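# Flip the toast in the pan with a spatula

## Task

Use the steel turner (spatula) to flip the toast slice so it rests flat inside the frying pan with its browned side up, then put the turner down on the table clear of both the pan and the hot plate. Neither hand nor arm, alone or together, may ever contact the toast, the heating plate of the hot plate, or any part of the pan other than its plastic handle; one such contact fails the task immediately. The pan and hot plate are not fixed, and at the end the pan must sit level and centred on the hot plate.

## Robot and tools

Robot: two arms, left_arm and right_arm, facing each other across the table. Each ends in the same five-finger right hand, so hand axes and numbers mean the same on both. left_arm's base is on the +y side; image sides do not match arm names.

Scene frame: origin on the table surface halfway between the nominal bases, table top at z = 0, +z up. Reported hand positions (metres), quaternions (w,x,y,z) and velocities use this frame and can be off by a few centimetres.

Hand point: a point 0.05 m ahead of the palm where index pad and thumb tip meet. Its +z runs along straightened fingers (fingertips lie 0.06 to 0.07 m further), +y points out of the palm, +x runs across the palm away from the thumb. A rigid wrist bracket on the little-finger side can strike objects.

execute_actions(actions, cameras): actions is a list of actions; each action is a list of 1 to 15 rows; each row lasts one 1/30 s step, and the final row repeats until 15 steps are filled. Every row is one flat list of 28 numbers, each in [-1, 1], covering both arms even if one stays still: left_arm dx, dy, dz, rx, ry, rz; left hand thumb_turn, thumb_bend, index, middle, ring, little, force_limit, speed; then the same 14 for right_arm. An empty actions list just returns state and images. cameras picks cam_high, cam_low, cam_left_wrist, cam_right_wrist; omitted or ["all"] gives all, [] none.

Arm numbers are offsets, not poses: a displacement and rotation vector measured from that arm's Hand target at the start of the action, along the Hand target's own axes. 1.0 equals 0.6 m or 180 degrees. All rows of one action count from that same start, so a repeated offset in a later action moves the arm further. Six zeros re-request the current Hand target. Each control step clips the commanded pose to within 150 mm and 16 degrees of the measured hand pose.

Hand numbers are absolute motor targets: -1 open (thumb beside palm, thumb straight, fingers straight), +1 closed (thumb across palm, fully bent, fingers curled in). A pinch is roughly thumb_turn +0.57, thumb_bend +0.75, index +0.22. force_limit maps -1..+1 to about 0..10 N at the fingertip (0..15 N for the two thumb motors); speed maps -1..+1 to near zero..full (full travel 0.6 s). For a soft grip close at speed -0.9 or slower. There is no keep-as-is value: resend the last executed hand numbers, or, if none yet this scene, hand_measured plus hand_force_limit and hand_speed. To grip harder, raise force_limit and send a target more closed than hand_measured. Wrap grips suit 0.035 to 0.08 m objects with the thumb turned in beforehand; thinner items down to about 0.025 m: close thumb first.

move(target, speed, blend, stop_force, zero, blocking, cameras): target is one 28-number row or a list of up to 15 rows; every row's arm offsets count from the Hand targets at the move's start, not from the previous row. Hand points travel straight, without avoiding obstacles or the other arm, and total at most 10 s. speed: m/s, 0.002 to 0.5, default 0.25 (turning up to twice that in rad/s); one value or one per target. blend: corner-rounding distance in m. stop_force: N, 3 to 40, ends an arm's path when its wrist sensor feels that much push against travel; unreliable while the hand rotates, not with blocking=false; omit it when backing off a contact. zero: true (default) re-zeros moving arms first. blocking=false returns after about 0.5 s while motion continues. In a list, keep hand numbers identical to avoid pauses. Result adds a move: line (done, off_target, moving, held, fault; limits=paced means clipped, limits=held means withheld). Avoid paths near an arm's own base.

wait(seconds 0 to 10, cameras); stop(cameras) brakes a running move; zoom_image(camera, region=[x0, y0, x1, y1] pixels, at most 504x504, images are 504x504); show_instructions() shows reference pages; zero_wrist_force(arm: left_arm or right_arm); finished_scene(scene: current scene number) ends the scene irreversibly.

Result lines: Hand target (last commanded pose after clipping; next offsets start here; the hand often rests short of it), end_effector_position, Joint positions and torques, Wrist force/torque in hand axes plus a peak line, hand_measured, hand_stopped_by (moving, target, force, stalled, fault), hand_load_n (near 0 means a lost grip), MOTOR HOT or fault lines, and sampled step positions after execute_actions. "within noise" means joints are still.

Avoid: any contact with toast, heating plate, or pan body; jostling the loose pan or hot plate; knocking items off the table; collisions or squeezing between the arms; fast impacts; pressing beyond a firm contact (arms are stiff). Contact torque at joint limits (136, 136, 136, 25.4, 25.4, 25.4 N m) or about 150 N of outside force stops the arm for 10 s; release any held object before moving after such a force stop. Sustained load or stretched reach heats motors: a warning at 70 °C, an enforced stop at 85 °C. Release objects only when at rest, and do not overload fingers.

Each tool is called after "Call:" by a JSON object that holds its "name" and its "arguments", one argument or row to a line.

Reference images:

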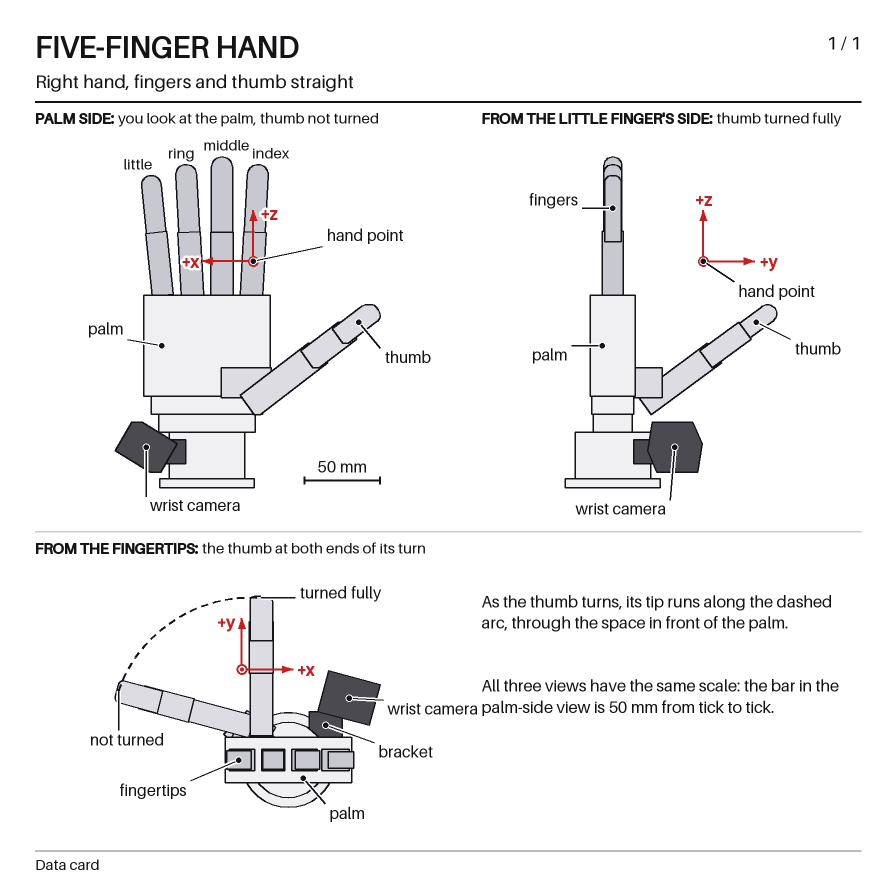

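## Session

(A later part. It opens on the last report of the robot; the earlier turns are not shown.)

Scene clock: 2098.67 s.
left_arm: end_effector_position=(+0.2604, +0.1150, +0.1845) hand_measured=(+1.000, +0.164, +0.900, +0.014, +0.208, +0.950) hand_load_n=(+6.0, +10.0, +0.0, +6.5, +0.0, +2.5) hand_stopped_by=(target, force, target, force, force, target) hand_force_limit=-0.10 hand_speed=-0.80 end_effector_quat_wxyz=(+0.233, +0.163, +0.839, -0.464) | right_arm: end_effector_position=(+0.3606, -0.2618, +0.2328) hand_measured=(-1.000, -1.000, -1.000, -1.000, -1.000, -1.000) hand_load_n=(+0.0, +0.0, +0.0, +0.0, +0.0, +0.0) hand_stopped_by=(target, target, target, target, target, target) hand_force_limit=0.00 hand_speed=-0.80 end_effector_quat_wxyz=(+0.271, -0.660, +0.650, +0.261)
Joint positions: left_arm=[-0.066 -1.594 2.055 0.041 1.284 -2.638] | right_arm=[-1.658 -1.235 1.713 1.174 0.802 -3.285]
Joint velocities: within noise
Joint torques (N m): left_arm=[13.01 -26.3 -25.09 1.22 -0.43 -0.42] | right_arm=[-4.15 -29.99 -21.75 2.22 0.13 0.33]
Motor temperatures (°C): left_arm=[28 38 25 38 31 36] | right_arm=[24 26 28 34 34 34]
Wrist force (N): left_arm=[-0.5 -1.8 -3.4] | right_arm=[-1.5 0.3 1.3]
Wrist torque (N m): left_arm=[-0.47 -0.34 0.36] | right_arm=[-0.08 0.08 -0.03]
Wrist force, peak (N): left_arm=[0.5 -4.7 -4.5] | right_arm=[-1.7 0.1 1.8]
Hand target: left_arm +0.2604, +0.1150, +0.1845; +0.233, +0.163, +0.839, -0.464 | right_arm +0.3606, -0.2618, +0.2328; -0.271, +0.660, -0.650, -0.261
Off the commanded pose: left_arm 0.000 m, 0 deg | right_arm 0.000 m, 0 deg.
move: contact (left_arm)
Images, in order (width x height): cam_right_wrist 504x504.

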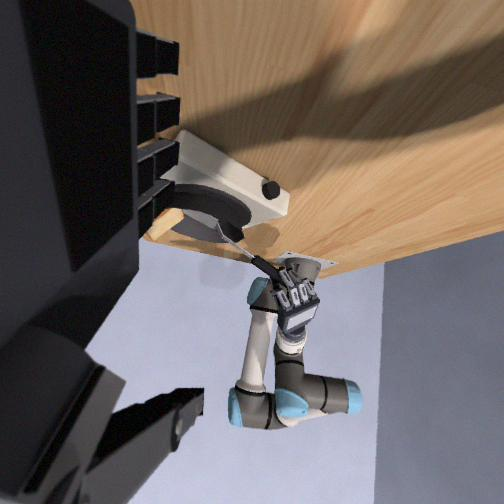

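Call:
{"name": "move", "arguments": {
  "target": [-0.0278,0.0176,0.0058,0,0,0,1,0.97,0.9,0.6,0.95,0.95,-0.1,-0.8,0,0,0,0,0,0,-1,-1,-1,-1,-1,-1,0,-0.8],
  "speed": 0.015,
  "stop_force": 5,
  "cameras": ["cam_high","cam_right_wrist","cam_left_wrist","cam_low"]
}}

Call:
{"name": "zoom_image", "arguments": {
  "camera": "cam_right_wrist",
  "region": [140, 180, 240, 280]
}}

Call:
{"name": "zoom_image", "arguments": {
  "camera": "cam_high",
  "region": [205, 205, 295, 295]
}}

Scene clock: 2111.17 s.
left_arm: end_effector_position=(+0.2804, +0.1165, +0.1845) hand_measured=(+1.000, +0.164, +0.900, +0.014, +0.208, +0.950) hand_load_n=(+6.5, +9.0, +0.0, +7.5, +0.0, +2.0) hand_stopped_by=(target, force, target, force, force, target) hand_force_limit=-0.10 hand_speed=-0.80 end_effector_quat_wxyz=(+0.233, +0.163, +0.839, -0.464) | right_arm: end_effector_position=(+0.3606, -0.2618, +0.2328) hand_measured=(-1.000, -1.000, -1.000, -1.000, -1.000, -1.000) hand_load_n=(+0.0, +0.0, +0.0, +0.0, +0.0, +0.0) hand_stopped_by=(target, target, target, target, target, target) hand_force_limit=0.00 hand_speed=-0.80 end_effector_quat_wxyz=(+0.271, -0.660, +0.650, +0.261)
Joint positions: left_arm=[0.002 -1.58 2.04 0.033 1.343 -2.605] | right_arm=[-1.658 -1.235 1.713 1.174 0.802 -3.285]
Joint velocities: within noise
Joint torques (N m): left_arm=[-13.14 -26.34 -12.04 1.22 -1.8 -2.37] | right_arm=[-3.92 -30.17 -21.84 2.17 0.14 0.28]
Motor temperatures (°C): left_arm=[28 37 25 38 31 36] | right_arm=[24 26 28 34 34 34]
Wrist force (N): left_arm=[-0.4 -1.6 -1.7] | right_arm=[-1.3 0.2 1.6]
Wrist torque (N m): left_arm=[-0.15 -0.13 0.33] | right_arm=[-0.11 0.05 -0.03]
Wrist force, peak (N): left_arm=[1.1 -4.3 -4.3] | right_arm=[-1.6 0.2 1.8]
Hand target: left_arm +0.2804, +0.1165, +0.1845; +0.233, +0.163, +0.839, -0.464 | right_arm +0.3606, -0.2618, +0.2328; -0.271, +0.660, -0.650, -0.261
Off the commanded pose: left_arm 0.000 m, 0 deg | right_arm 0.000 m, 0 deg.
move: done

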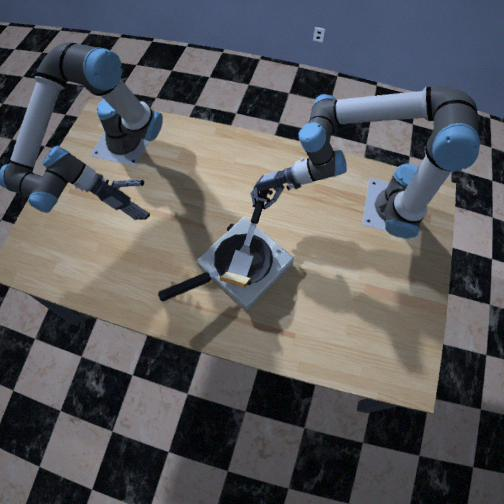

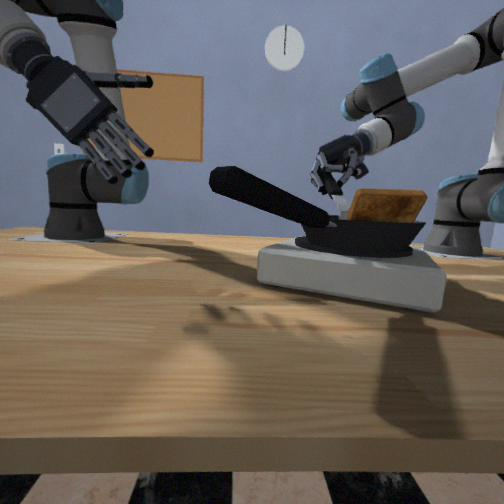

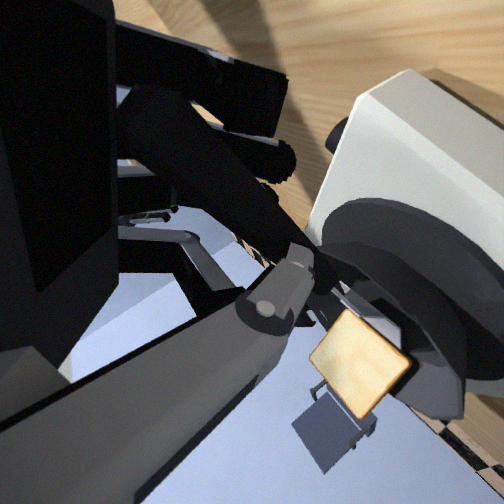

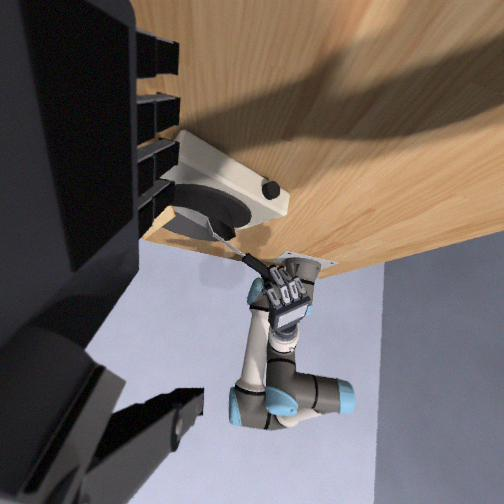

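Scaled by 5.040.

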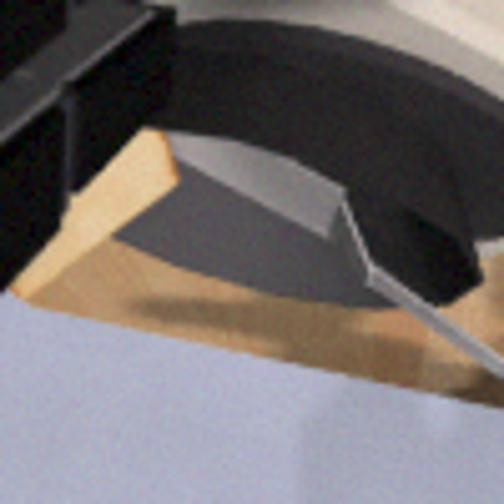

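Scaled by 5.600.

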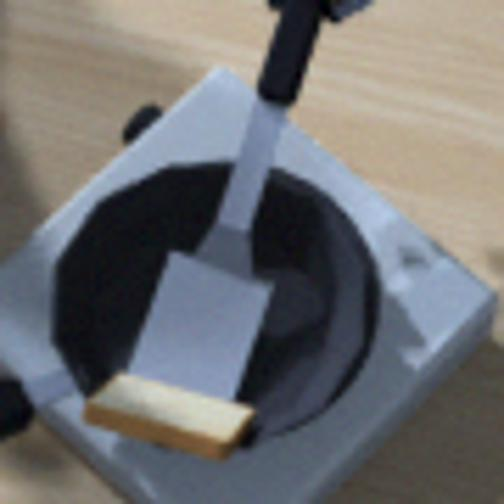

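Call:
{"name": "move", "arguments": {
  "target": [-0.0072,-0.0094,-0.0061,0,0,0,1,0.97,0.9,0.6,0.95,0.95,-0.1,-0.8,0,0,0,0,0,0,-1,-1,-1,-1,-1,-1,0,-0.8],
  "speed": 0.015,
  "cameras": ["cam_high","cam_right_wrist","cam_left_wrist","cam_low"]
}}

Call:
{"name": "zoom_image", "arguments": {
  "camera": "cam_right_wrist",
  "region": [140, 180, 240, 280]
}}

Call:
{"name": "zoom_image", "arguments": {
  "camera": "cam_high",
  "region": [205, 205, 295, 295]
}}

Call:
{"name": "zoom_image", "arguments": {
  "camera": "cam_left_wrist",
  "region": [300, 260, 480, 440]
}}

Scene clock: 2184.03 s.
left_arm: end_effector_position=(+0.2804, +0.1164, +0.1926) hand_measured=(+1.000, +0.164, +0.900, +0.014, +0.208, +0.950) hand_load_n=(+3.5, +11.5, -0.5, +8.0, +0.0, +0.5) hand_stopped_by=(target, force, target, force, force, target) hand_force_limit=-0.10 hand_speed=-0.80 end_effector_quat_wxyz=(+0.233, +0.163, +0.839, -0.464) | right_arm: end_effector_position=(+0.3606, -0.2618, +0.2328) hand_measured=(-1.000, -1.000, -1.000, -1.000, -1.000, -1.000) hand_load_n=(+0.0, +0.0, +0.0, +0.0, +0.0, +0.0) hand_stopped_by=(target, target, target, target, target, target) hand_force_limit=0.00 hand_speed=-0.80 end_effector_quat_wxyz=(+0.271, -0.660, +0.650, +0.261)
Joint positions: left_arm=[0.002 -1.589 2.026 0.056 1.343 -2.605] | right_arm=[-1.658 -1.235 1.713 1.174 0.802 -3.285]
Joint velocities: within noise
Joint torques (N m): left_arm=[-13.73 -12.05 -13.6 -2.07 -1.44 -1.48] | right_arm=[-3.97 -29.96 -21.9 2.07 0.2 0.2]
Motor temperatures (°C): left_arm=[28 37 25 38 31 36] | right_arm=[24 26 28 34 34 33]
Wrist force (N): left_arm=[1.0 1.3 0.4] | right_arm=[-1.4 0.3 1.3]
Wrist torque (N m): left_arm=[-0.10 0.21 -0.27] | right_arm=[-0.07 0.08 -0.03]
Wrist force, peak (N): left_arm=[-0.8 -2.3 -1.9] | right_arm=[-1.5 0.5 1.9]
Hand target: left_arm +0.2804, +0.1164, +0.1925; +0.233, +0.163, +0.839, -0.464 | right_arm +0.3606, -0.2618, +0.2328; -0.271, +0.660, -0.650, -0.261
Off the commanded pose: left_arm 0.000 m, 0 deg | right_arm 0.000 m, 0 deg.
move: done

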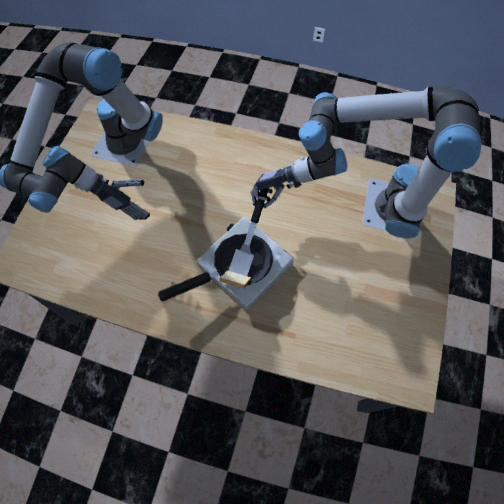

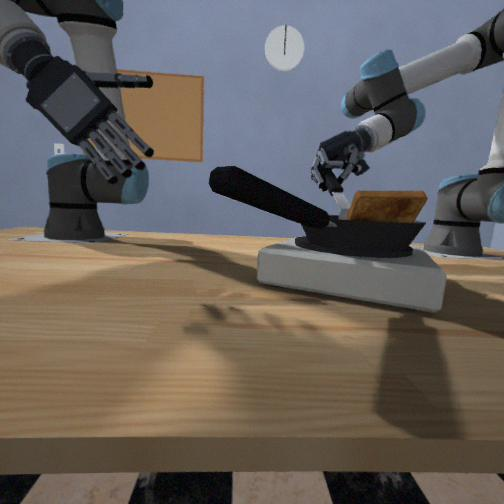

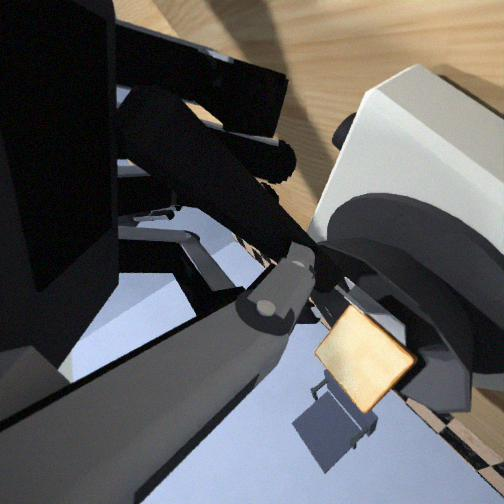

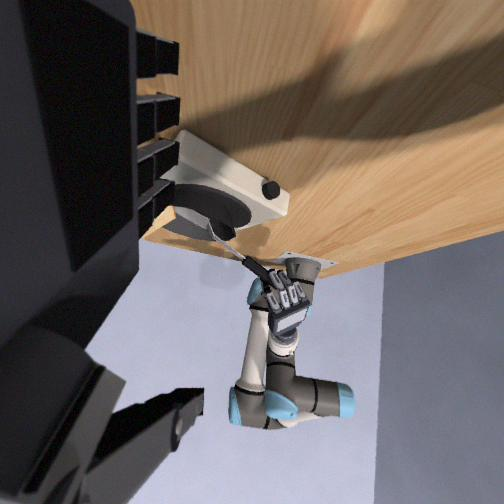

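Scaled by 5.040.

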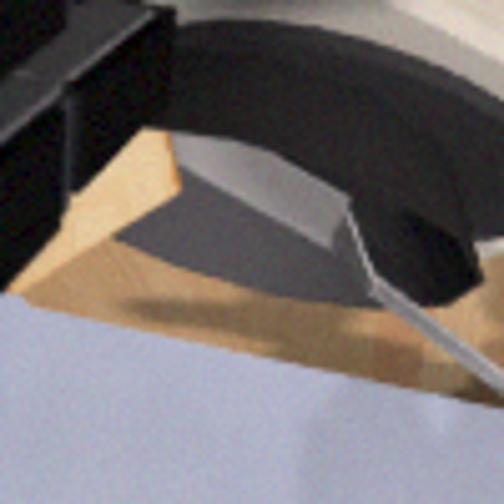

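Scaled by 5.600.

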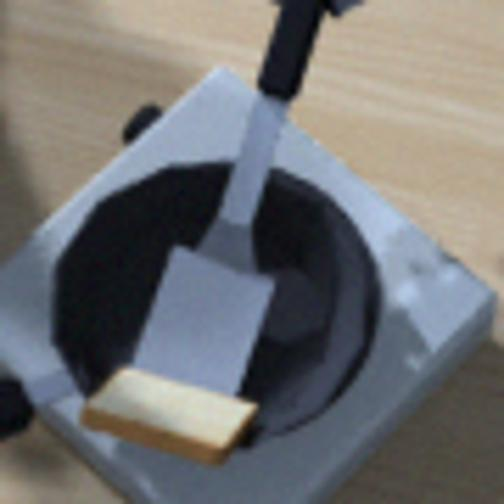

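Scaled by 2.800.

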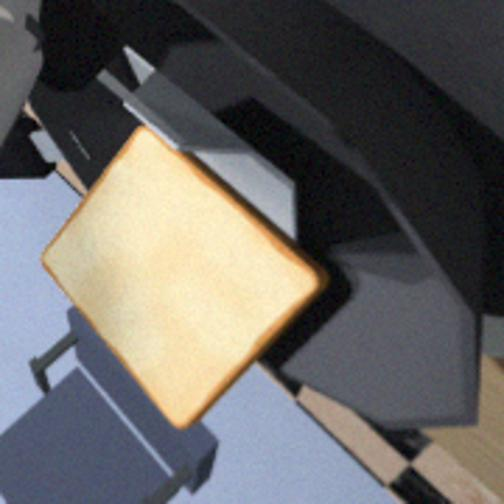

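Call:
{"name": "move", "arguments": {
  "target": [0,0,0,0,0,0,1,0.97,0.9,0.6,0.95,0.95,-0.1,-0.8,-0.1178,-0.0667,0.165,0,0,0,-1,-1,-1,-1,-1,-1,0,-0.8],
  "speed": 0.1,
  "cameras": ["cam_high","cam_right_wrist"]
}}

Call:
{"name": "zoom_image", "arguments": {
  "camera": "cam_right_wrist",
  "region": [130, 160, 330, 360]
}}

Scene clock: 2199.53 s.
left_arm: end_effector_position=(+0.2804, +0.1164, +0.1925) hand_measured=(+1.000, +0.164, +0.900, +0.014, +0.208, +0.950) hand_load_n=(+4.0, +11.5, +0.0, +7.5, +0.0, +0.0) hand_stopped_by=(target, force, target, force, force, target) hand_force_limit=-0.10 hand_speed=-0.80 end_effector_quat_wxyz=(+0.233, +0.163, +0.839, -0.464) | right_arm: end_effector_position=(+0.4000, -0.1418, +0.2118) hand_measured=(-1.000, -1.000, -1.000, -1.000, -1.000, -1.000) hand_load_n=(+0.0, +0.0, +0.0, +0.5, +0.0, +0.0) hand_stopped_by=(target, target, target, target, target, target) hand_force_limit=0.00 hand_speed=-0.80 end_effector_quat_wxyz=(+0.271, -0.660, +0.650, +0.261)
Joint positions: left_arm=[0.002 -1.589 2.026 0.056 1.343 -2.605] | right_arm=[-1.382 -1.068 1.449 1.006 0.816 -2.903]
Joint velocities: within noise
Joint torques (N m): left_arm=[-5.39 -9.71 -26.82 0.22 -1.88 -1.01] | right_arm=[5.6 -47.03 -18.62 4.61 -3.05 0.22]
Motor temperatures (°C): left_arm=[28 37 25 38 31 36] | right_arm=[24 26 28 34 34 33]
Wrist force (N): left_arm=[0.5 0.9 0.6] | right_arm=[-1.5 0.0 1.4]
Wrist torque (N m): left_arm=[-0.13 0.23 -0.29] | right_arm=[-0.16 0.08 -0.05]
Wrist force, peak (N): left_arm=[1.1 1.6 0.9] | right_arm=[-2.0 -0.1 2.4]
Hand target: left_arm +0.2804, +0.1164, +0.1925; +0.233, +0.163, +0.839, -0.464 | right_arm +0.4000, -0.1417, +0.2119; -0.271, +0.660, -0.650, -0.261
Off the commanded pose: left_arm 0.000 m, 0 deg | right_arm 0.000 m, 0 deg.
move: done
Images, in order (width x height): cam_high 504x504, cam_right_wrist 504x504.

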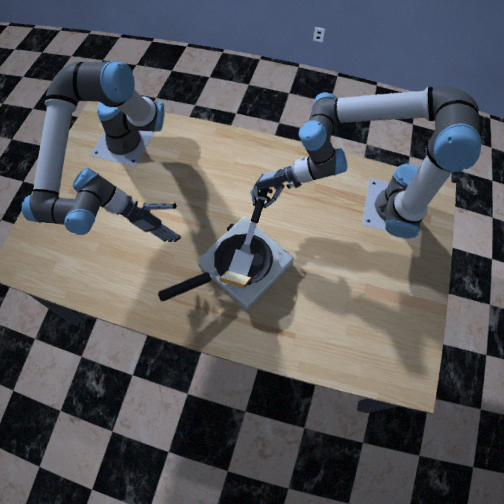

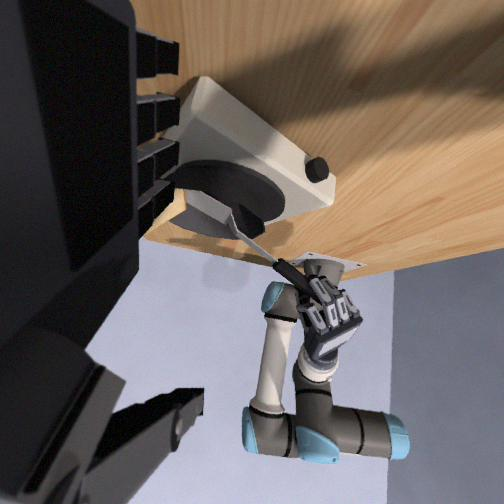

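Scaled by 2.520.

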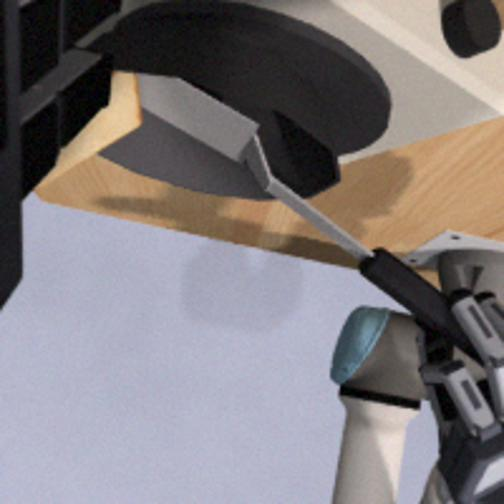

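Call:
{"name": "move", "arguments": {
  "target": [0,0,0,0,0,0,1,0.97,0.9,0.6,0.95,0.95,-0.1,-0.8,0,-0.05,0,0,0,0,-1,-1,0.9,0.9,0.9,0.9,0,0],
  "speed": 0.1,
  "cameras": ["cam_high","cam_right_wrist"]
}}

Call:
{"name": "zoom_image", "arguments": {
  "camera": "cam_right_wrist",
  "region": [100, 160, 300, 360]
}}

Scene clock: 2213.27 s.
left_arm: end_effector_position=(+0.2804, +0.1164, +0.1925) hand_measured=(+1.000, +0.164, +0.900, +0.014, +0.208, +0.950) hand_load_n=(+4.0, +11.5, +0.0, +8.0, +0.0, +0.5) hand_stopped_by=(target, force, target, force, force, target) hand_force_limit=-0.10 hand_speed=-0.80 end_effector_quat_wxyz=(+0.233, +0.163, +0.839, -0.464) | right_arm: end_effector_position=(+0.4300, -0.1415, +0.2124) hand_measured=(-1.000, -1.000, +0.900, +0.900, +0.900, +0.900) hand_load_n=(+0.0, +0.0, +0.0, +0.0, +0.0, +0.0) hand_stopped_by=(target, target, target, target, target, target) hand_force_limit=0.00 hand_speed=0.00 end_effector_quat_wxyz=(+0.271, -0.660, +0.650, +0.261)
Joint positions: left_arm=[0.002 -1.589 2.026 0.056 1.343 -2.605] | right_arm=[-1.392 -1.004 1.349 1.052 0.815 -2.917]
Joint velocities: within noise
Joint torques (N m): left_arm=[0.76 -11.85 -23 -2.01 -2.04 0.45] | right_arm=[7.51 -52.92 -26.61 0.02 0.99 2.77]
Motor temperatures (°C): left_arm=[28 37 25 38 31 36] | right_arm=[24 26 28 34 34 33]
Wrist force (N): left_arm=[0.1 0.7 0.9] | right_arm=[-1.7 0.0 1.5]
Wrist torque (N m): left_arm=[-0.14 0.25 -0.29] | right_arm=[-0.15 0.09 -0.08]
Wrist force, peak (N): left_arm=[1.2 1.5 1.1] | right_arm=[-1.7 0.3 1.8]
Hand target: left_arm +0.2804, +0.1164, +0.1925; +0.233, +0.163, +0.839, -0.464 | right_arm +0.4300, -0.1415, +0.2124; -0.271, +0.660, -0.650, -0.261
Off the commanded pose: left_arm 0.000 m, 0 deg | right_arm 0.000 m, 0 deg.
move: done
Images, in order (width x height): cam_high 504x504, cam_right_wrist 504x504.

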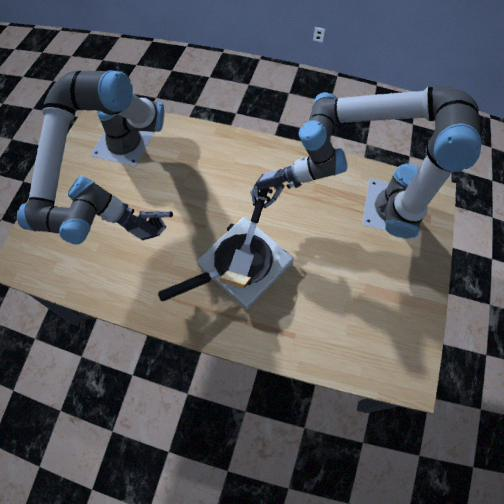

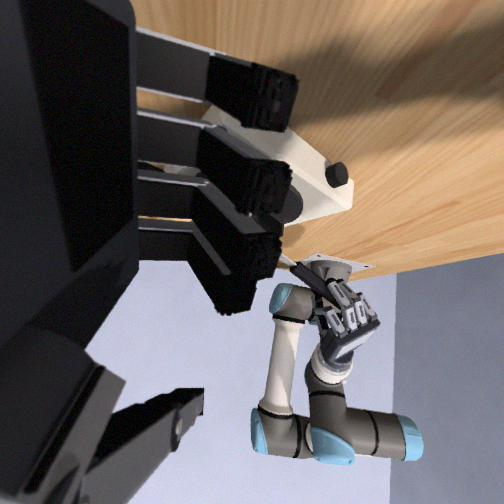

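Scaled by 2.520.

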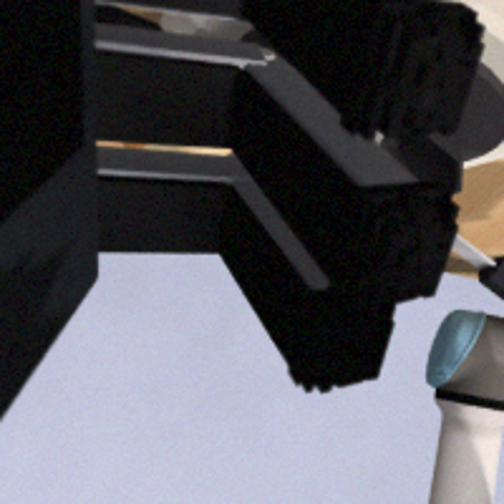

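Call:
{"name": "move", "arguments": {
  "target": [0,0,0,0,0,0,1,0.97,0.9,0.6,0.95,0.95,-0.1,-0.8,0,0,0,0.0786,0,0.0786,-1,-1,-1,-1,-1,-1,0,0],
  "speed": 0.15,
  "cameras": ["cam_high","cam_right_wrist"]
}}

Call:
{"name": "zoom_image", "arguments": {
  "camera": "cam_right_wrist",
  "region": [170, 160, 330, 320]
}}

Scene clock: 2232.73 s.
left_arm: end_effector_position=(+0.2804, +0.1164, +0.1925) hand_measured=(+1.000, +0.164, +0.900, +0.014, +0.208, +0.950) hand_load_n=(+3.5, +11.5, +0.0, +8.0, +0.0, +0.5) hand_stopped_by=(target, force, target, force, force, target) hand_force_limit=-0.10 hand_speed=-0.80 end_effector_quat_wxyz=(+0.233, +0.163, +0.839, -0.464) | right_arm: end_effector_position=(+0.4299, -0.1414, +0.2125) hand_measured=(-1.000, -1.000, -1.000, -1.000, -1.000, -1.000) hand_load_n=(+0.0, +0.0, +0.0, +0.0, +0.0, +0.0) hand_stopped_by=(target, target, target, target, target, target) hand_force_limit=0.00 hand_speed=0.00 end_effector_quat_wxyz=(+0.316, -0.537, +0.753, +0.211)
Joint positions: left_arm=[0.002 -1.589 2.026 0.056 1.343 -2.605] | right_arm=[-1.385 -1.205 1.581 0.724 0.924 -2.471]
Joint velocities: within noise
Joint torques (N m): left_arm=[9.03 -16.02 -17.22 -1.8 -1.81 1.67] | right_arm=[-7.44 -23.41 -21.73 1.93 -1.94 1.86]
Motor temperatures (°C): left_arm=[28 37 25 38 31 36] | right_arm=[24 26 28 34 34 33]
Wrist force (N): left_arm=[1.2 1.3 0.6] | right_arm=[-1.7 0.1 1.8]
Wrist torque (N m): left_arm=[-0.12 0.18 -0.26] | right_arm=[-0.14 0.09 -0.07]
Wrist force, peak (N): left_arm=[1.4 1.5 0.9] | right_arm=[-1.8 0.1 1.8]
Hand target: left_arm +0.2804, +0.1164, +0.1925; +0.233, +0.163, +0.839, -0.464 | right_arm +0.4300, -0.1415, +0.2124; +0.316, -0.537, +0.753, +0.211
Off the commanded pose: left_arm 0.000 m, 0 deg | right_arm 0.000 m, 0 deg.
move: done
Images, in order (width x height): cam_high 504x504, cam_right_wrist 504x504.

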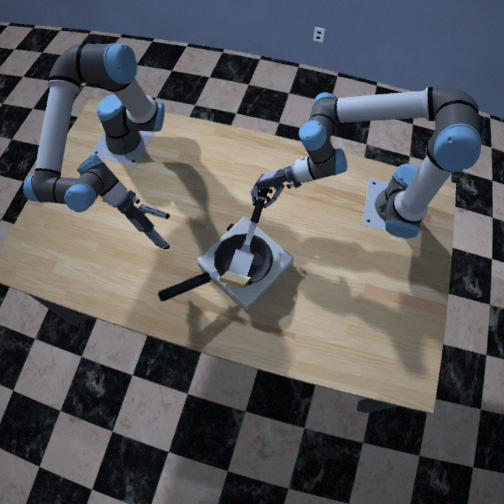

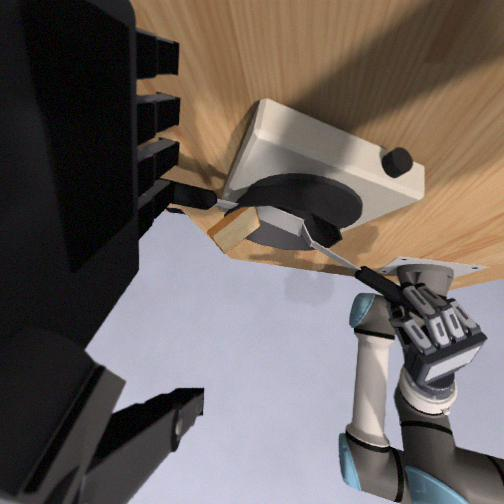

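Scaled by 3.150.

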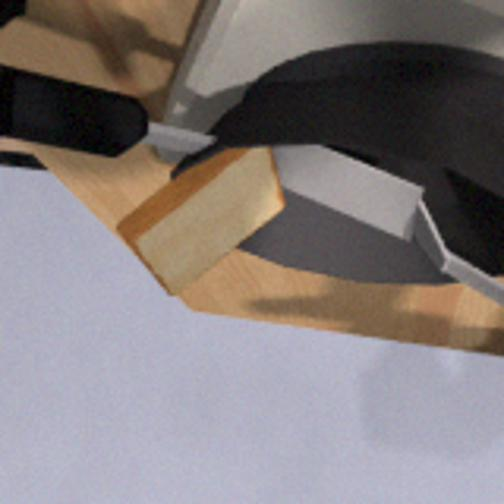

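Call:
{"name": "move", "arguments": {
  "target": [
    [0.0120,-0.0135,-0.0080,0.0013,0.0053,-0.0097,1,0.97,0.9,0.6,0.95,0.95,-0.1,-0.8,0,0,0,0,0,0,-1,-1,-1,-1,-1,-1,0,0],
    [0.0062,-0.0360,-0.0235,0.0040,0.0159,-0.0290,1,0.97,0.9,0.6,0.95,0.95,-0.1,-0.8,0,0,0,0,0,0,-1,-1,-1,-1,-1,-1,0,0]
  ],
  "speed": 0.03,
  "cameras": ["cam_high","cam_right_wrist","cam_low"]
}}

Call:
{"name": "zoom_image", "arguments": {
  "camera": "cam_right_wrist",
  "region": [170, 160, 330, 320]
}}

Scene clock: 2298.37 s.
left_arm: end_effector_position=(+0.2633, +0.1175, +0.2123) hand_measured=(+1.000, +0.164, +0.900, +0.014, +0.208, +0.950) hand_load_n=(+4.5, +11.0, +0.0, +7.5, +0.0, +1.0) hand_stopped_by=(target, force, target, force, force, target) hand_force_limit=-0.10 hand_speed=-0.80 end_effector_quat_wxyz=(+0.189, +0.138, +0.848, -0.475) end_effector_velocity=(+0.001, +0.000, +0.000) end_effector_angular_velocity=(-0.004, -0.006, +0.001) | right_arm: end_effector_position=(+0.4300, -0.1415, +0.2124) hand_measured=(-1.000, -1.000, -1.000, -1.000, -1.000, -1.000) hand_load_n=(+0.0, +0.0, +0.0, +0.0, +0.0, +0.0) hand_stopped_by=(target, target, target, target, target, target) hand_force_limit=0.00 hand_speed=0.00 end_effector_quat_wxyz=(+0.316, -0.537, +0.753, +0.211)
Joint positions: left_arm=[-0.004 -1.622 1.978 0.15 1.388 -2.702] | right_arm=[-1.385 -1.205 1.581 0.724 0.924 -2.471]
Joint velocities: left_arm=[0 0 0.003 -0.008 -0.004 0.005] | right_arm=[within noise]
Joint torques (N m): left_arm=[1.86 -12.9 -15.33 -2.06 -1.74 2] | right_arm=[-1.52 -21.78 -14.53 3.83 0.19 0.43]
Motor temperatures (°C): left_arm=[28 37 25 37 31 36] | right_arm=[24 26 28 34 33 33]
Wrist force (N): left_arm=[-0.2 -0.1 -0.1] | right_arm=[-1.4 0.2 1.8]
Wrist torque (N m): left_arm=[-0.12 0.06 -0.04] | right_arm=[-0.14 0.04 -0.05]
Wrist force, peak (N): left_arm=[1.5 1.7 0.7] | right_arm=[-1.9 0.1 1.8]
Hand target: left_arm +0.2633, +0.1175, +0.2121; +0.190, +0.138, +0.848, -0.475 | right_arm +0.4300, -0.1415, +0.2124; +0.316, -0.537, +0.753, +0.211
Off the commanded pose: left_arm 0.000 m, 0 deg | right_arm 0.000 m, 0 deg.
move: done
Images, in order (width x height): cam_high 504x504, cam_low 504x504, cam_right_wrist 504x504.

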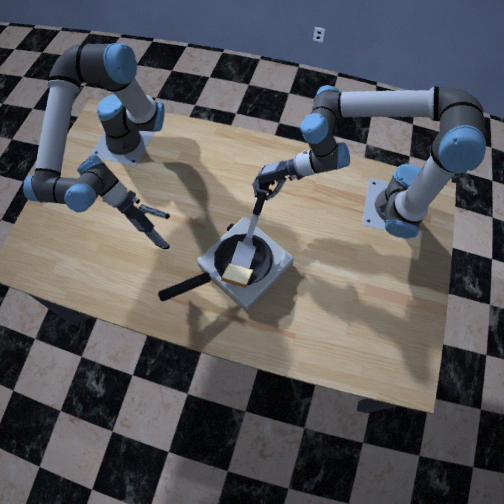

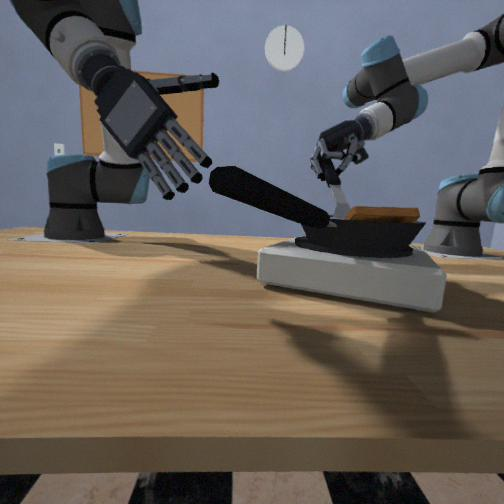

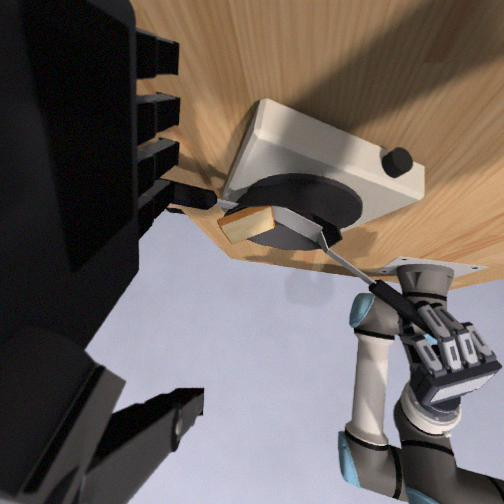

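Scaled by 3.150.

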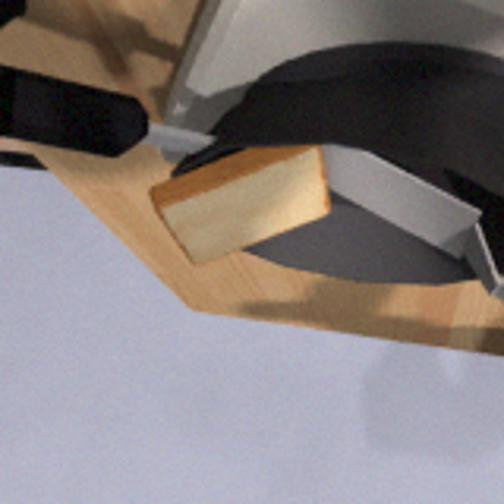

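Call:
{"name": "move", "arguments": {
  "target": [-0.0060,-0.0100,-0.0063,0,0,0,1,0.97,0.9,0.6,0.95,0.95,-0.1,-0.8,0,0,0,0,0,0,-1,-1,-1,-1,-1,-1,0,0],
  "speed": 0.03,
  "cameras": ["cam_right_wrist","cam_left_wrist"]
}}

Call:
{"name": "zoom_image", "arguments": {
  "camera": "cam_right_wrist",
  "region": [170, 160, 330, 320]
}}

Call:
{"name": "zoom_image", "arguments": {
  "camera": "cam_left_wrist",
  "region": [300, 260, 480, 440]
}}

Scene clock: 2310.10 s.
left_arm: end_effector_position=(+0.2633, +0.1175, +0.2202) hand_measured=(+1.000, +0.164, +0.900, +0.014, +0.208, +0.950) hand_load_n=(+4.0, +11.5, +0.0, +7.5, +0.0, +0.5) hand_stopped_by=(target, force, target, force, force, target) hand_force_limit=-0.10 hand_speed=-0.80 end_effector_quat_wxyz=(+0.190, +0.138, +0.848, -0.475) | right_arm: end_effector_position=(+0.4300, -0.1415, +0.2124) hand_measured=(-1.000, -1.000, -1.000, -1.000, -1.000, -1.000) hand_load_n=(+0.0, +0.0, +0.0, +0.0, +0.0, +0.0) hand_stopped_by=(target, target, target, target, target, target) hand_force_limit=0.00 hand_speed=0.00 end_effector_quat_wxyz=(+0.316, -0.537, +0.753, +0.211)
Joint positions: left_arm=[-0.005 -1.629 1.963 0.172 1.388 -2.701] | right_arm=[-1.385 -1.205 1.581 0.724 0.924 -2.471]
Joint velocities: within noise
Joint torques (N m): left_arm=[-13.08 -13.8 -14.29 -2.83 -1.83 1.93] | right_arm=[-2.49 -19.12 -21.74 3.8 -0.66 -1.65]
Motor temperatures (°C): left_arm=[28 37 25 37 31 36] | right_arm=[24 26 28 34 33 33]
Wrist force (N): left_arm=[0.8 1.3 0.9] | right_arm=[-1.6 0.2 1.6]
Wrist torque (N m): left_arm=[-0.18 0.20 -0.27] | right_arm=[-0.12 0.09 -0.06]
Wrist force, peak (N): left_arm=[0.4 1.5 1.0] | right_arm=[-1.7 0.0 1.8]
Hand target: left_arm +0.2633, +0.1175, +0.2201; +0.190, +0.138, +0.848, -0.475 | right_arm +0.4300, -0.1415, +0.2124; +0.316, -0.537, +0.753, +0.211
Off the commanded pose: left_arm 0.000 m, 0 deg | right_arm 0.000 m, 0 deg.
move: done
Images, in order (width x height): cam_left_wrist 504x504, cam_right_wrist 504x504.

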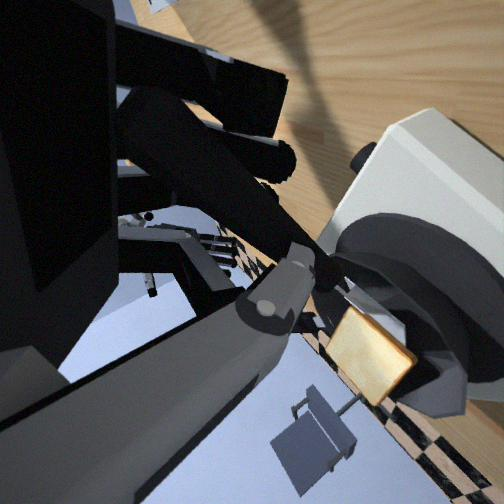

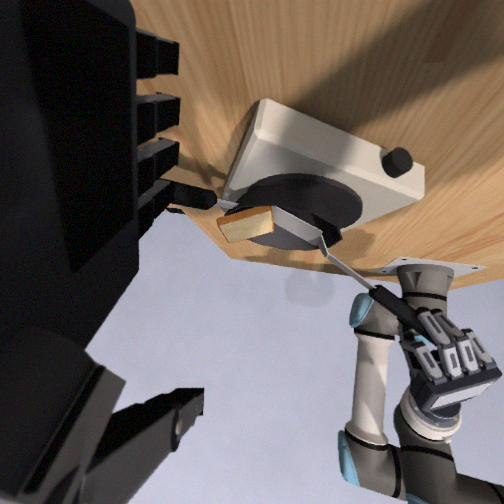

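Scaled by 3.150.

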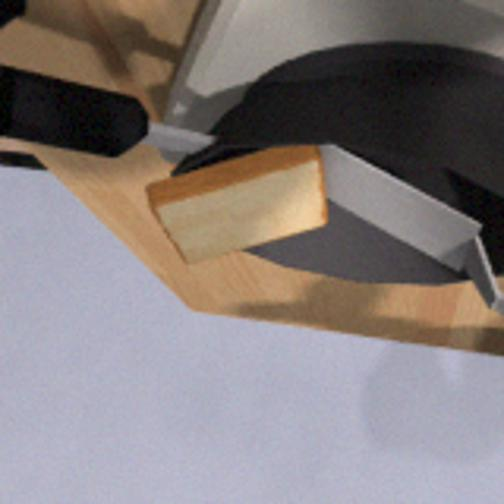

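Scaled by 2.800.

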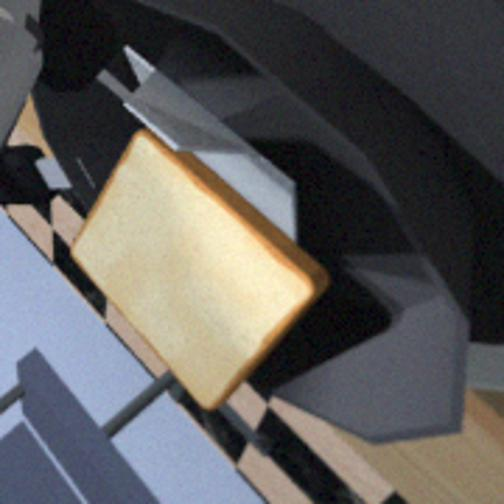

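Call:
{"name": "move", "arguments": {
  "target": [0.0220,-0.0277,-0.0122,0,0,0,1,0.97,0.9,0.6,0.95,0.95,-0.1,-0.8,0,0,0,0,0,0,-1,-1,-1,-1,-1,-1,0,0],
  "speed": 0.03,
  "cameras": ["cam_right_wrist","cam_left_wrist","cam_low"]
}}

Call:
{"name": "zoom_image", "arguments": {
  "camera": "cam_right_wrist",
  "region": [170, 160, 330, 320]
}}

Call:
{"name": "zoom_image", "arguments": {
  "camera": "cam_left_wrist",
  "region": [300, 260, 480, 440]
}}

Scene clock: 2340.37 s.
left_arm: end_effector_position=(+0.2432, +0.1160, +0.2303) hand_measured=(+1.000, +0.164, +0.900, +0.014, +0.208, +0.950) hand_load_n=(+4.0, +11.0, +0.5, +7.5, +0.0, +0.5) hand_stopped_by=(target, force, target, force, force, target) hand_force_limit=-0.10 hand_speed=-0.80 end_effector_quat_wxyz=(+0.189, +0.138, +0.848, -0.475) | right_arm: end_effector_position=(+0.4300, -0.1415, +0.2124) hand_measured=(-1.000, -1.000, -1.000, -1.000, -1.000, -1.000) hand_load_n=(+0.0, +0.0, +0.0, +0.0, +0.0, +0.0) hand_stopped_by=(target, target, target, target, target, target) hand_force_limit=0.00 hand_speed=0.00 end_effector_quat_wxyz=(+0.316, -0.537, +0.753, +0.211)
Joint positions: left_arm=[-0.073 -1.652 1.959 0.207 1.329 -2.736] | right_arm=[-1.385 -1.205 1.581 0.724 0.924 -2.471]
Joint velocities: within noise
Joint torques (N m): left_arm=[10.45 -6.9 -21.66 -2.29 1.18 2.37] | right_arm=[-7.34 -21.63 -25.99 3.61 -2.57 -1.58]
Motor temperatures (°C): left_arm=[28 37 25 37 31 36] | right_arm=[24 26 28 34 33 33]
Wrist force (N): left_arm=[0.0 0.6 0.3] | right_arm=[-1.5 0.0 1.5]
Wrist torque (N m): left_arm=[-0.15 0.26 -0.26] | right_arm=[-0.14 0.06 -0.06]
Wrist force, peak (N): left_arm=[0.8 1.9 1.0] | right_arm=[-2.0 0.3 1.7]
Hand target: left_arm +0.2433, +0.1160, +0.2301; +0.190, +0.138, +0.848, -0.475 | right_arm +0.4300, -0.1415, +0.2124; +0.316, -0.537, +0.753, +0.211
Off the commanded pose: left_arm 0.000 m, 0 deg | right_arm 0.000 m, 0 deg.
move: done
Images, in order (width x height): cam_low 504x504, cam_left_wrist 504x504, cam_right_wrist 504x504.

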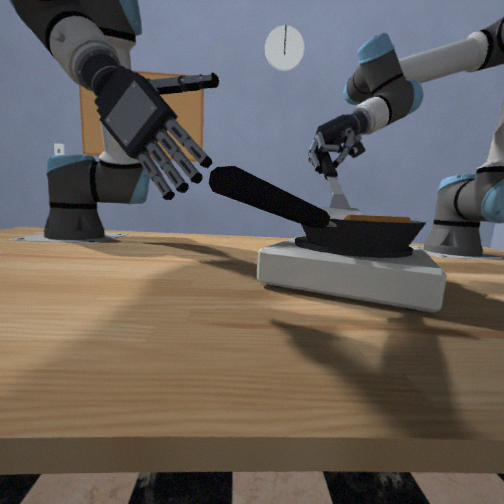

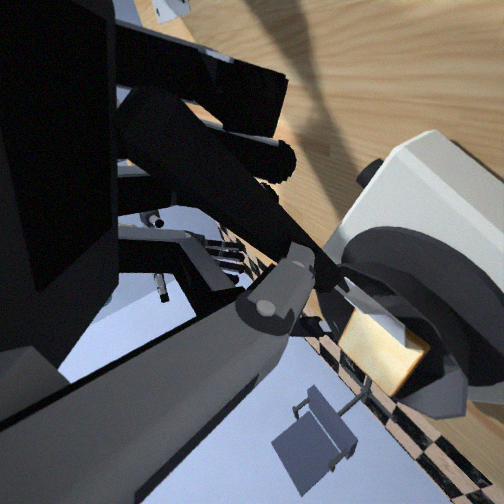

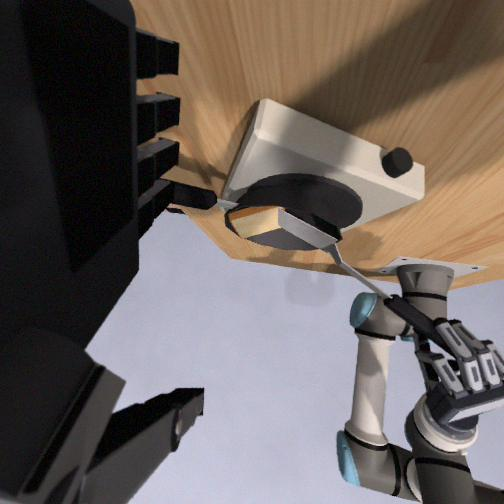

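Scaled by 3.150.

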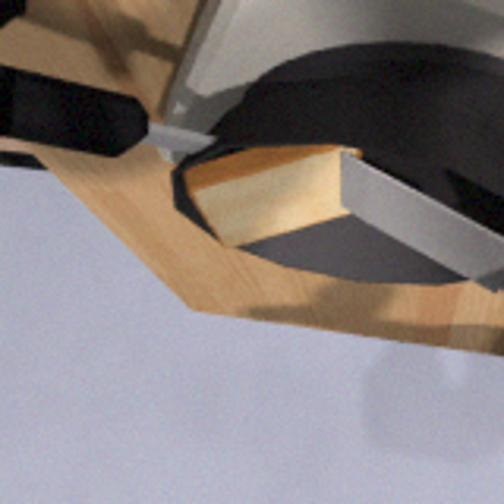

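Scaled by 2.800.

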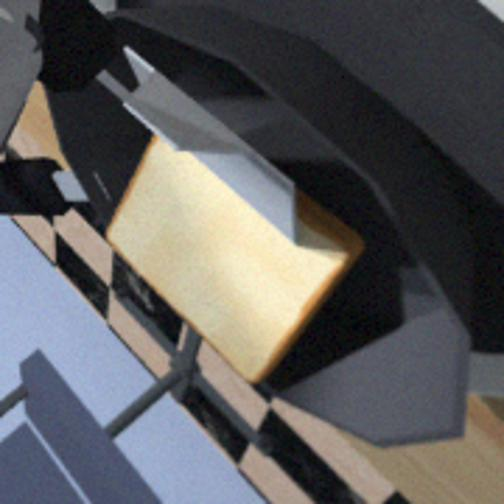

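Call:
{"name": "wait", "arguments": {
  "seconds": 0.1,
  "cameras": ["cam_high"]
}}

Call:
{"name": "zoom_image", "arguments": {
  "camera": "cam_high",
  "region": [205, 215, 295, 305]
}}

Scene clock: 2392.43 s.
left_arm: end_effector_position=(+0.2433, +0.1160, +0.2301) hand_measured=(+1.000, +0.164, +0.900, +0.014, +0.208, +0.950) hand_load_n=(+4.5, +11.0, +0.0, +8.0, +0.0, +0.5) hand_stopped_by=(target, force, target, force, force, target) hand_force_limit=-0.10 hand_speed=-0.80 end_effector_quat_wxyz=(+0.190, +0.138, +0.848, -0.475) | right_arm: end_effector_position=(+0.4300, -0.1415, +0.2124) hand_measured=(-1.000, -1.000, -1.000, -1.000, -1.000, -1.000) hand_load_n=(+0.0, +0.0, +0.0, +0.0, +0.0, +0.0) hand_stopped_by=(target, target, target, target, target, target) hand_force_limit=0.00 hand_speed=0.00 end_effector_quat_wxyz=(+0.316, -0.537, +0.753, +0.211)
Joint positions: left_arm=[-0.073 -1.652 1.959 0.207 1.329 -2.735] | right_arm=[-1.385 -1.205 1.581 0.724 0.924 -2.471]
Joint velocities: within noise
Joint torques (N m): left_arm=[9.94 -12.55 -26.72 0.71 0.38 -1.3] | right_arm=[-5.3 -25.48 -25.54 3.5 -2.51 -1.34]
Motor temperatures (°C): left_arm=[28 37 25 37 31 36] | right_arm=[24 26 28 34 33 33]
Wrist force (N): left_arm=[0.6 0.9 0.0] | right_arm=[-1.5 0.1 1.6]
Wrist torque (N m): left_arm=[-0.09 0.18 -0.21] | right_arm=[-0.14 0.08 -0.06]
Wrist force, peak (N): left_arm=[0.9 1.1 0.6] | right_arm=[-1.9 0.2 1.8]
Hand target: left_arm +0.2433, +0.1160, +0.2301; +0.190, +0.138, +0.848, -0.475 | right_arm +0.4300, -0.1415, +0.2124; +0.316, -0.537, +0.753, +0.211
Off the commanded pose: left_arm 0.000 m, 0 deg | right_arm 0.000 m, 0 deg.
wait: 0.10 s; at rest from the start
Images, in order (width x height): cam_high 504x504.

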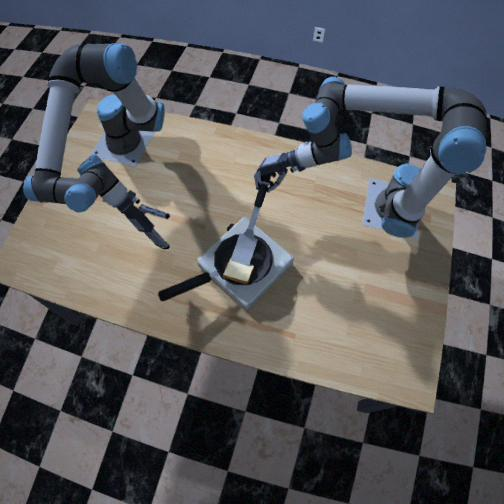

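Scaled by 5.600.

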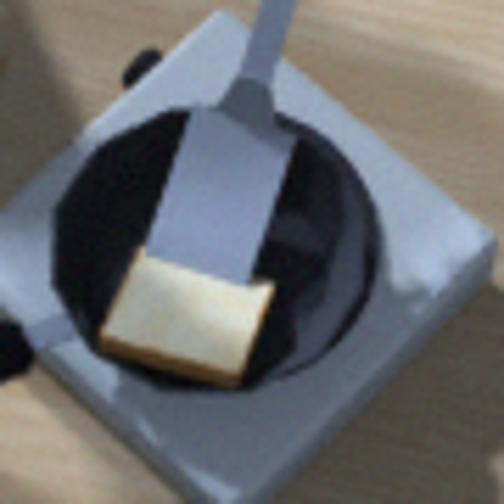

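Call:
{"name": "wait", "arguments": {
  "seconds": 0.1,
  "cameras": ["cam_low","cam_right_wrist"]
}}

Call:
{"name": "zoom_image", "arguments": {
  "camera": "cam_low",
  "region": [250, 180, 450, 320]
}}

Call:
{"name": "zoom_image", "arguments": {
  "camera": "cam_right_wrist",
  "region": [180, 80, 440, 340]
}}

Scene clock: 2400.00 s.
left_arm: end_effector_position=(+0.2433, +0.1160, +0.2301) hand_measured=(+1.000, +0.164, +0.900, +0.014, +0.208, +0.950) hand_load_n=(+4.5, +11.0, +0.0, +8.0, +0.0, +0.5) hand_stopped_by=(target, force, target, force, force, target) hand_force_limit=-0.10 hand_speed=-0.80 end_effector_quat_wxyz=(+0.190, +0.138, +0.848, -0.475) | right_arm: end_effector_position=(+0.4300, -0.1415, +0.2124) hand_measured=(-1.000, -1.000, -1.000, -1.000, -1.000, -1.000) hand_load_n=(+0.0, +0.0, +0.0, +0.0, +0.0, +0.0) hand_stopped_by=(target, target, target, target, target, target) hand_force_limit=0.00 hand_speed=0.00 end_effector_quat_wxyz=(+0.316, -0.537, +0.753, +0.211)
Joint positions: left_arm=[-0.073 -1.652 1.959 0.207 1.329 -2.735] | right_arm=[-1.385 -1.205 1.581 0.724 0.924 -2.471]
Joint velocities: within noise
Joint torques (N m): left_arm=[8.35 -11.85 -27.84 0.49 0.46 -1.3] | right_arm=[-5.04 -26.47 -25.36 3.42 -2.61 -1.4]
Motor temperatures (°C): left_arm=[28 37 25 37 31 36] | right_arm=[24 26 28 34 33 33]
Wrist force (N): left_arm=[0.5 1.0 0.3] | right_arm=[-1.5 0.0 1.7]
Wrist torque (N m): left_arm=[-0.10 0.21 -0.21] | right_arm=[-0.15 0.06 -0.06]
Wrist force, peak (N): left_arm=[0.8 1.1 0.7] | right_arm=[-1.9 0.2 2.0]
Hand target: left_arm +0.2433, +0.1160, +0.2301; +0.190, +0.138, +0.848, -0.475 | right_arm +0.4300, -0.1415, +0.2124; +0.316, -0.537, +0.753, +0.211
Off the commanded pose: left_arm 0.000 m, 0 deg | right_arm 0.000 m, 0 deg.
wait: 0.10 s; at rest from the start
Images, in order (width x height): cam_low 504x504, cam_right_wrist 504x504.

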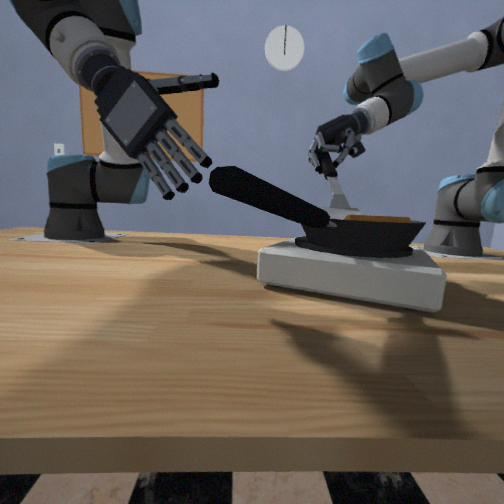

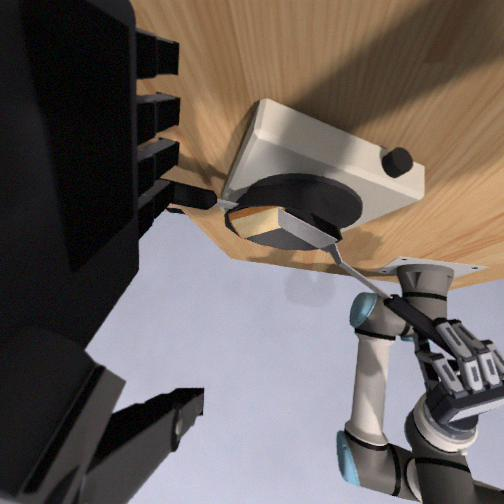

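Scaled by 2.520.

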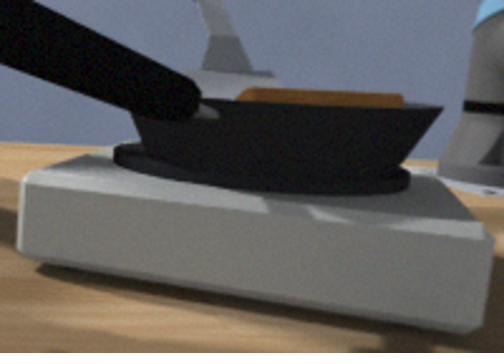

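Scaled by 1.938.

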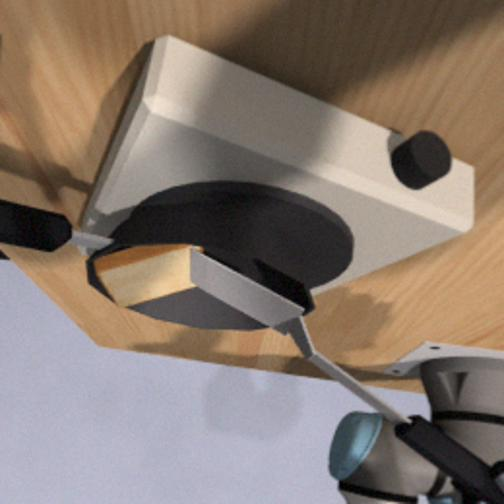

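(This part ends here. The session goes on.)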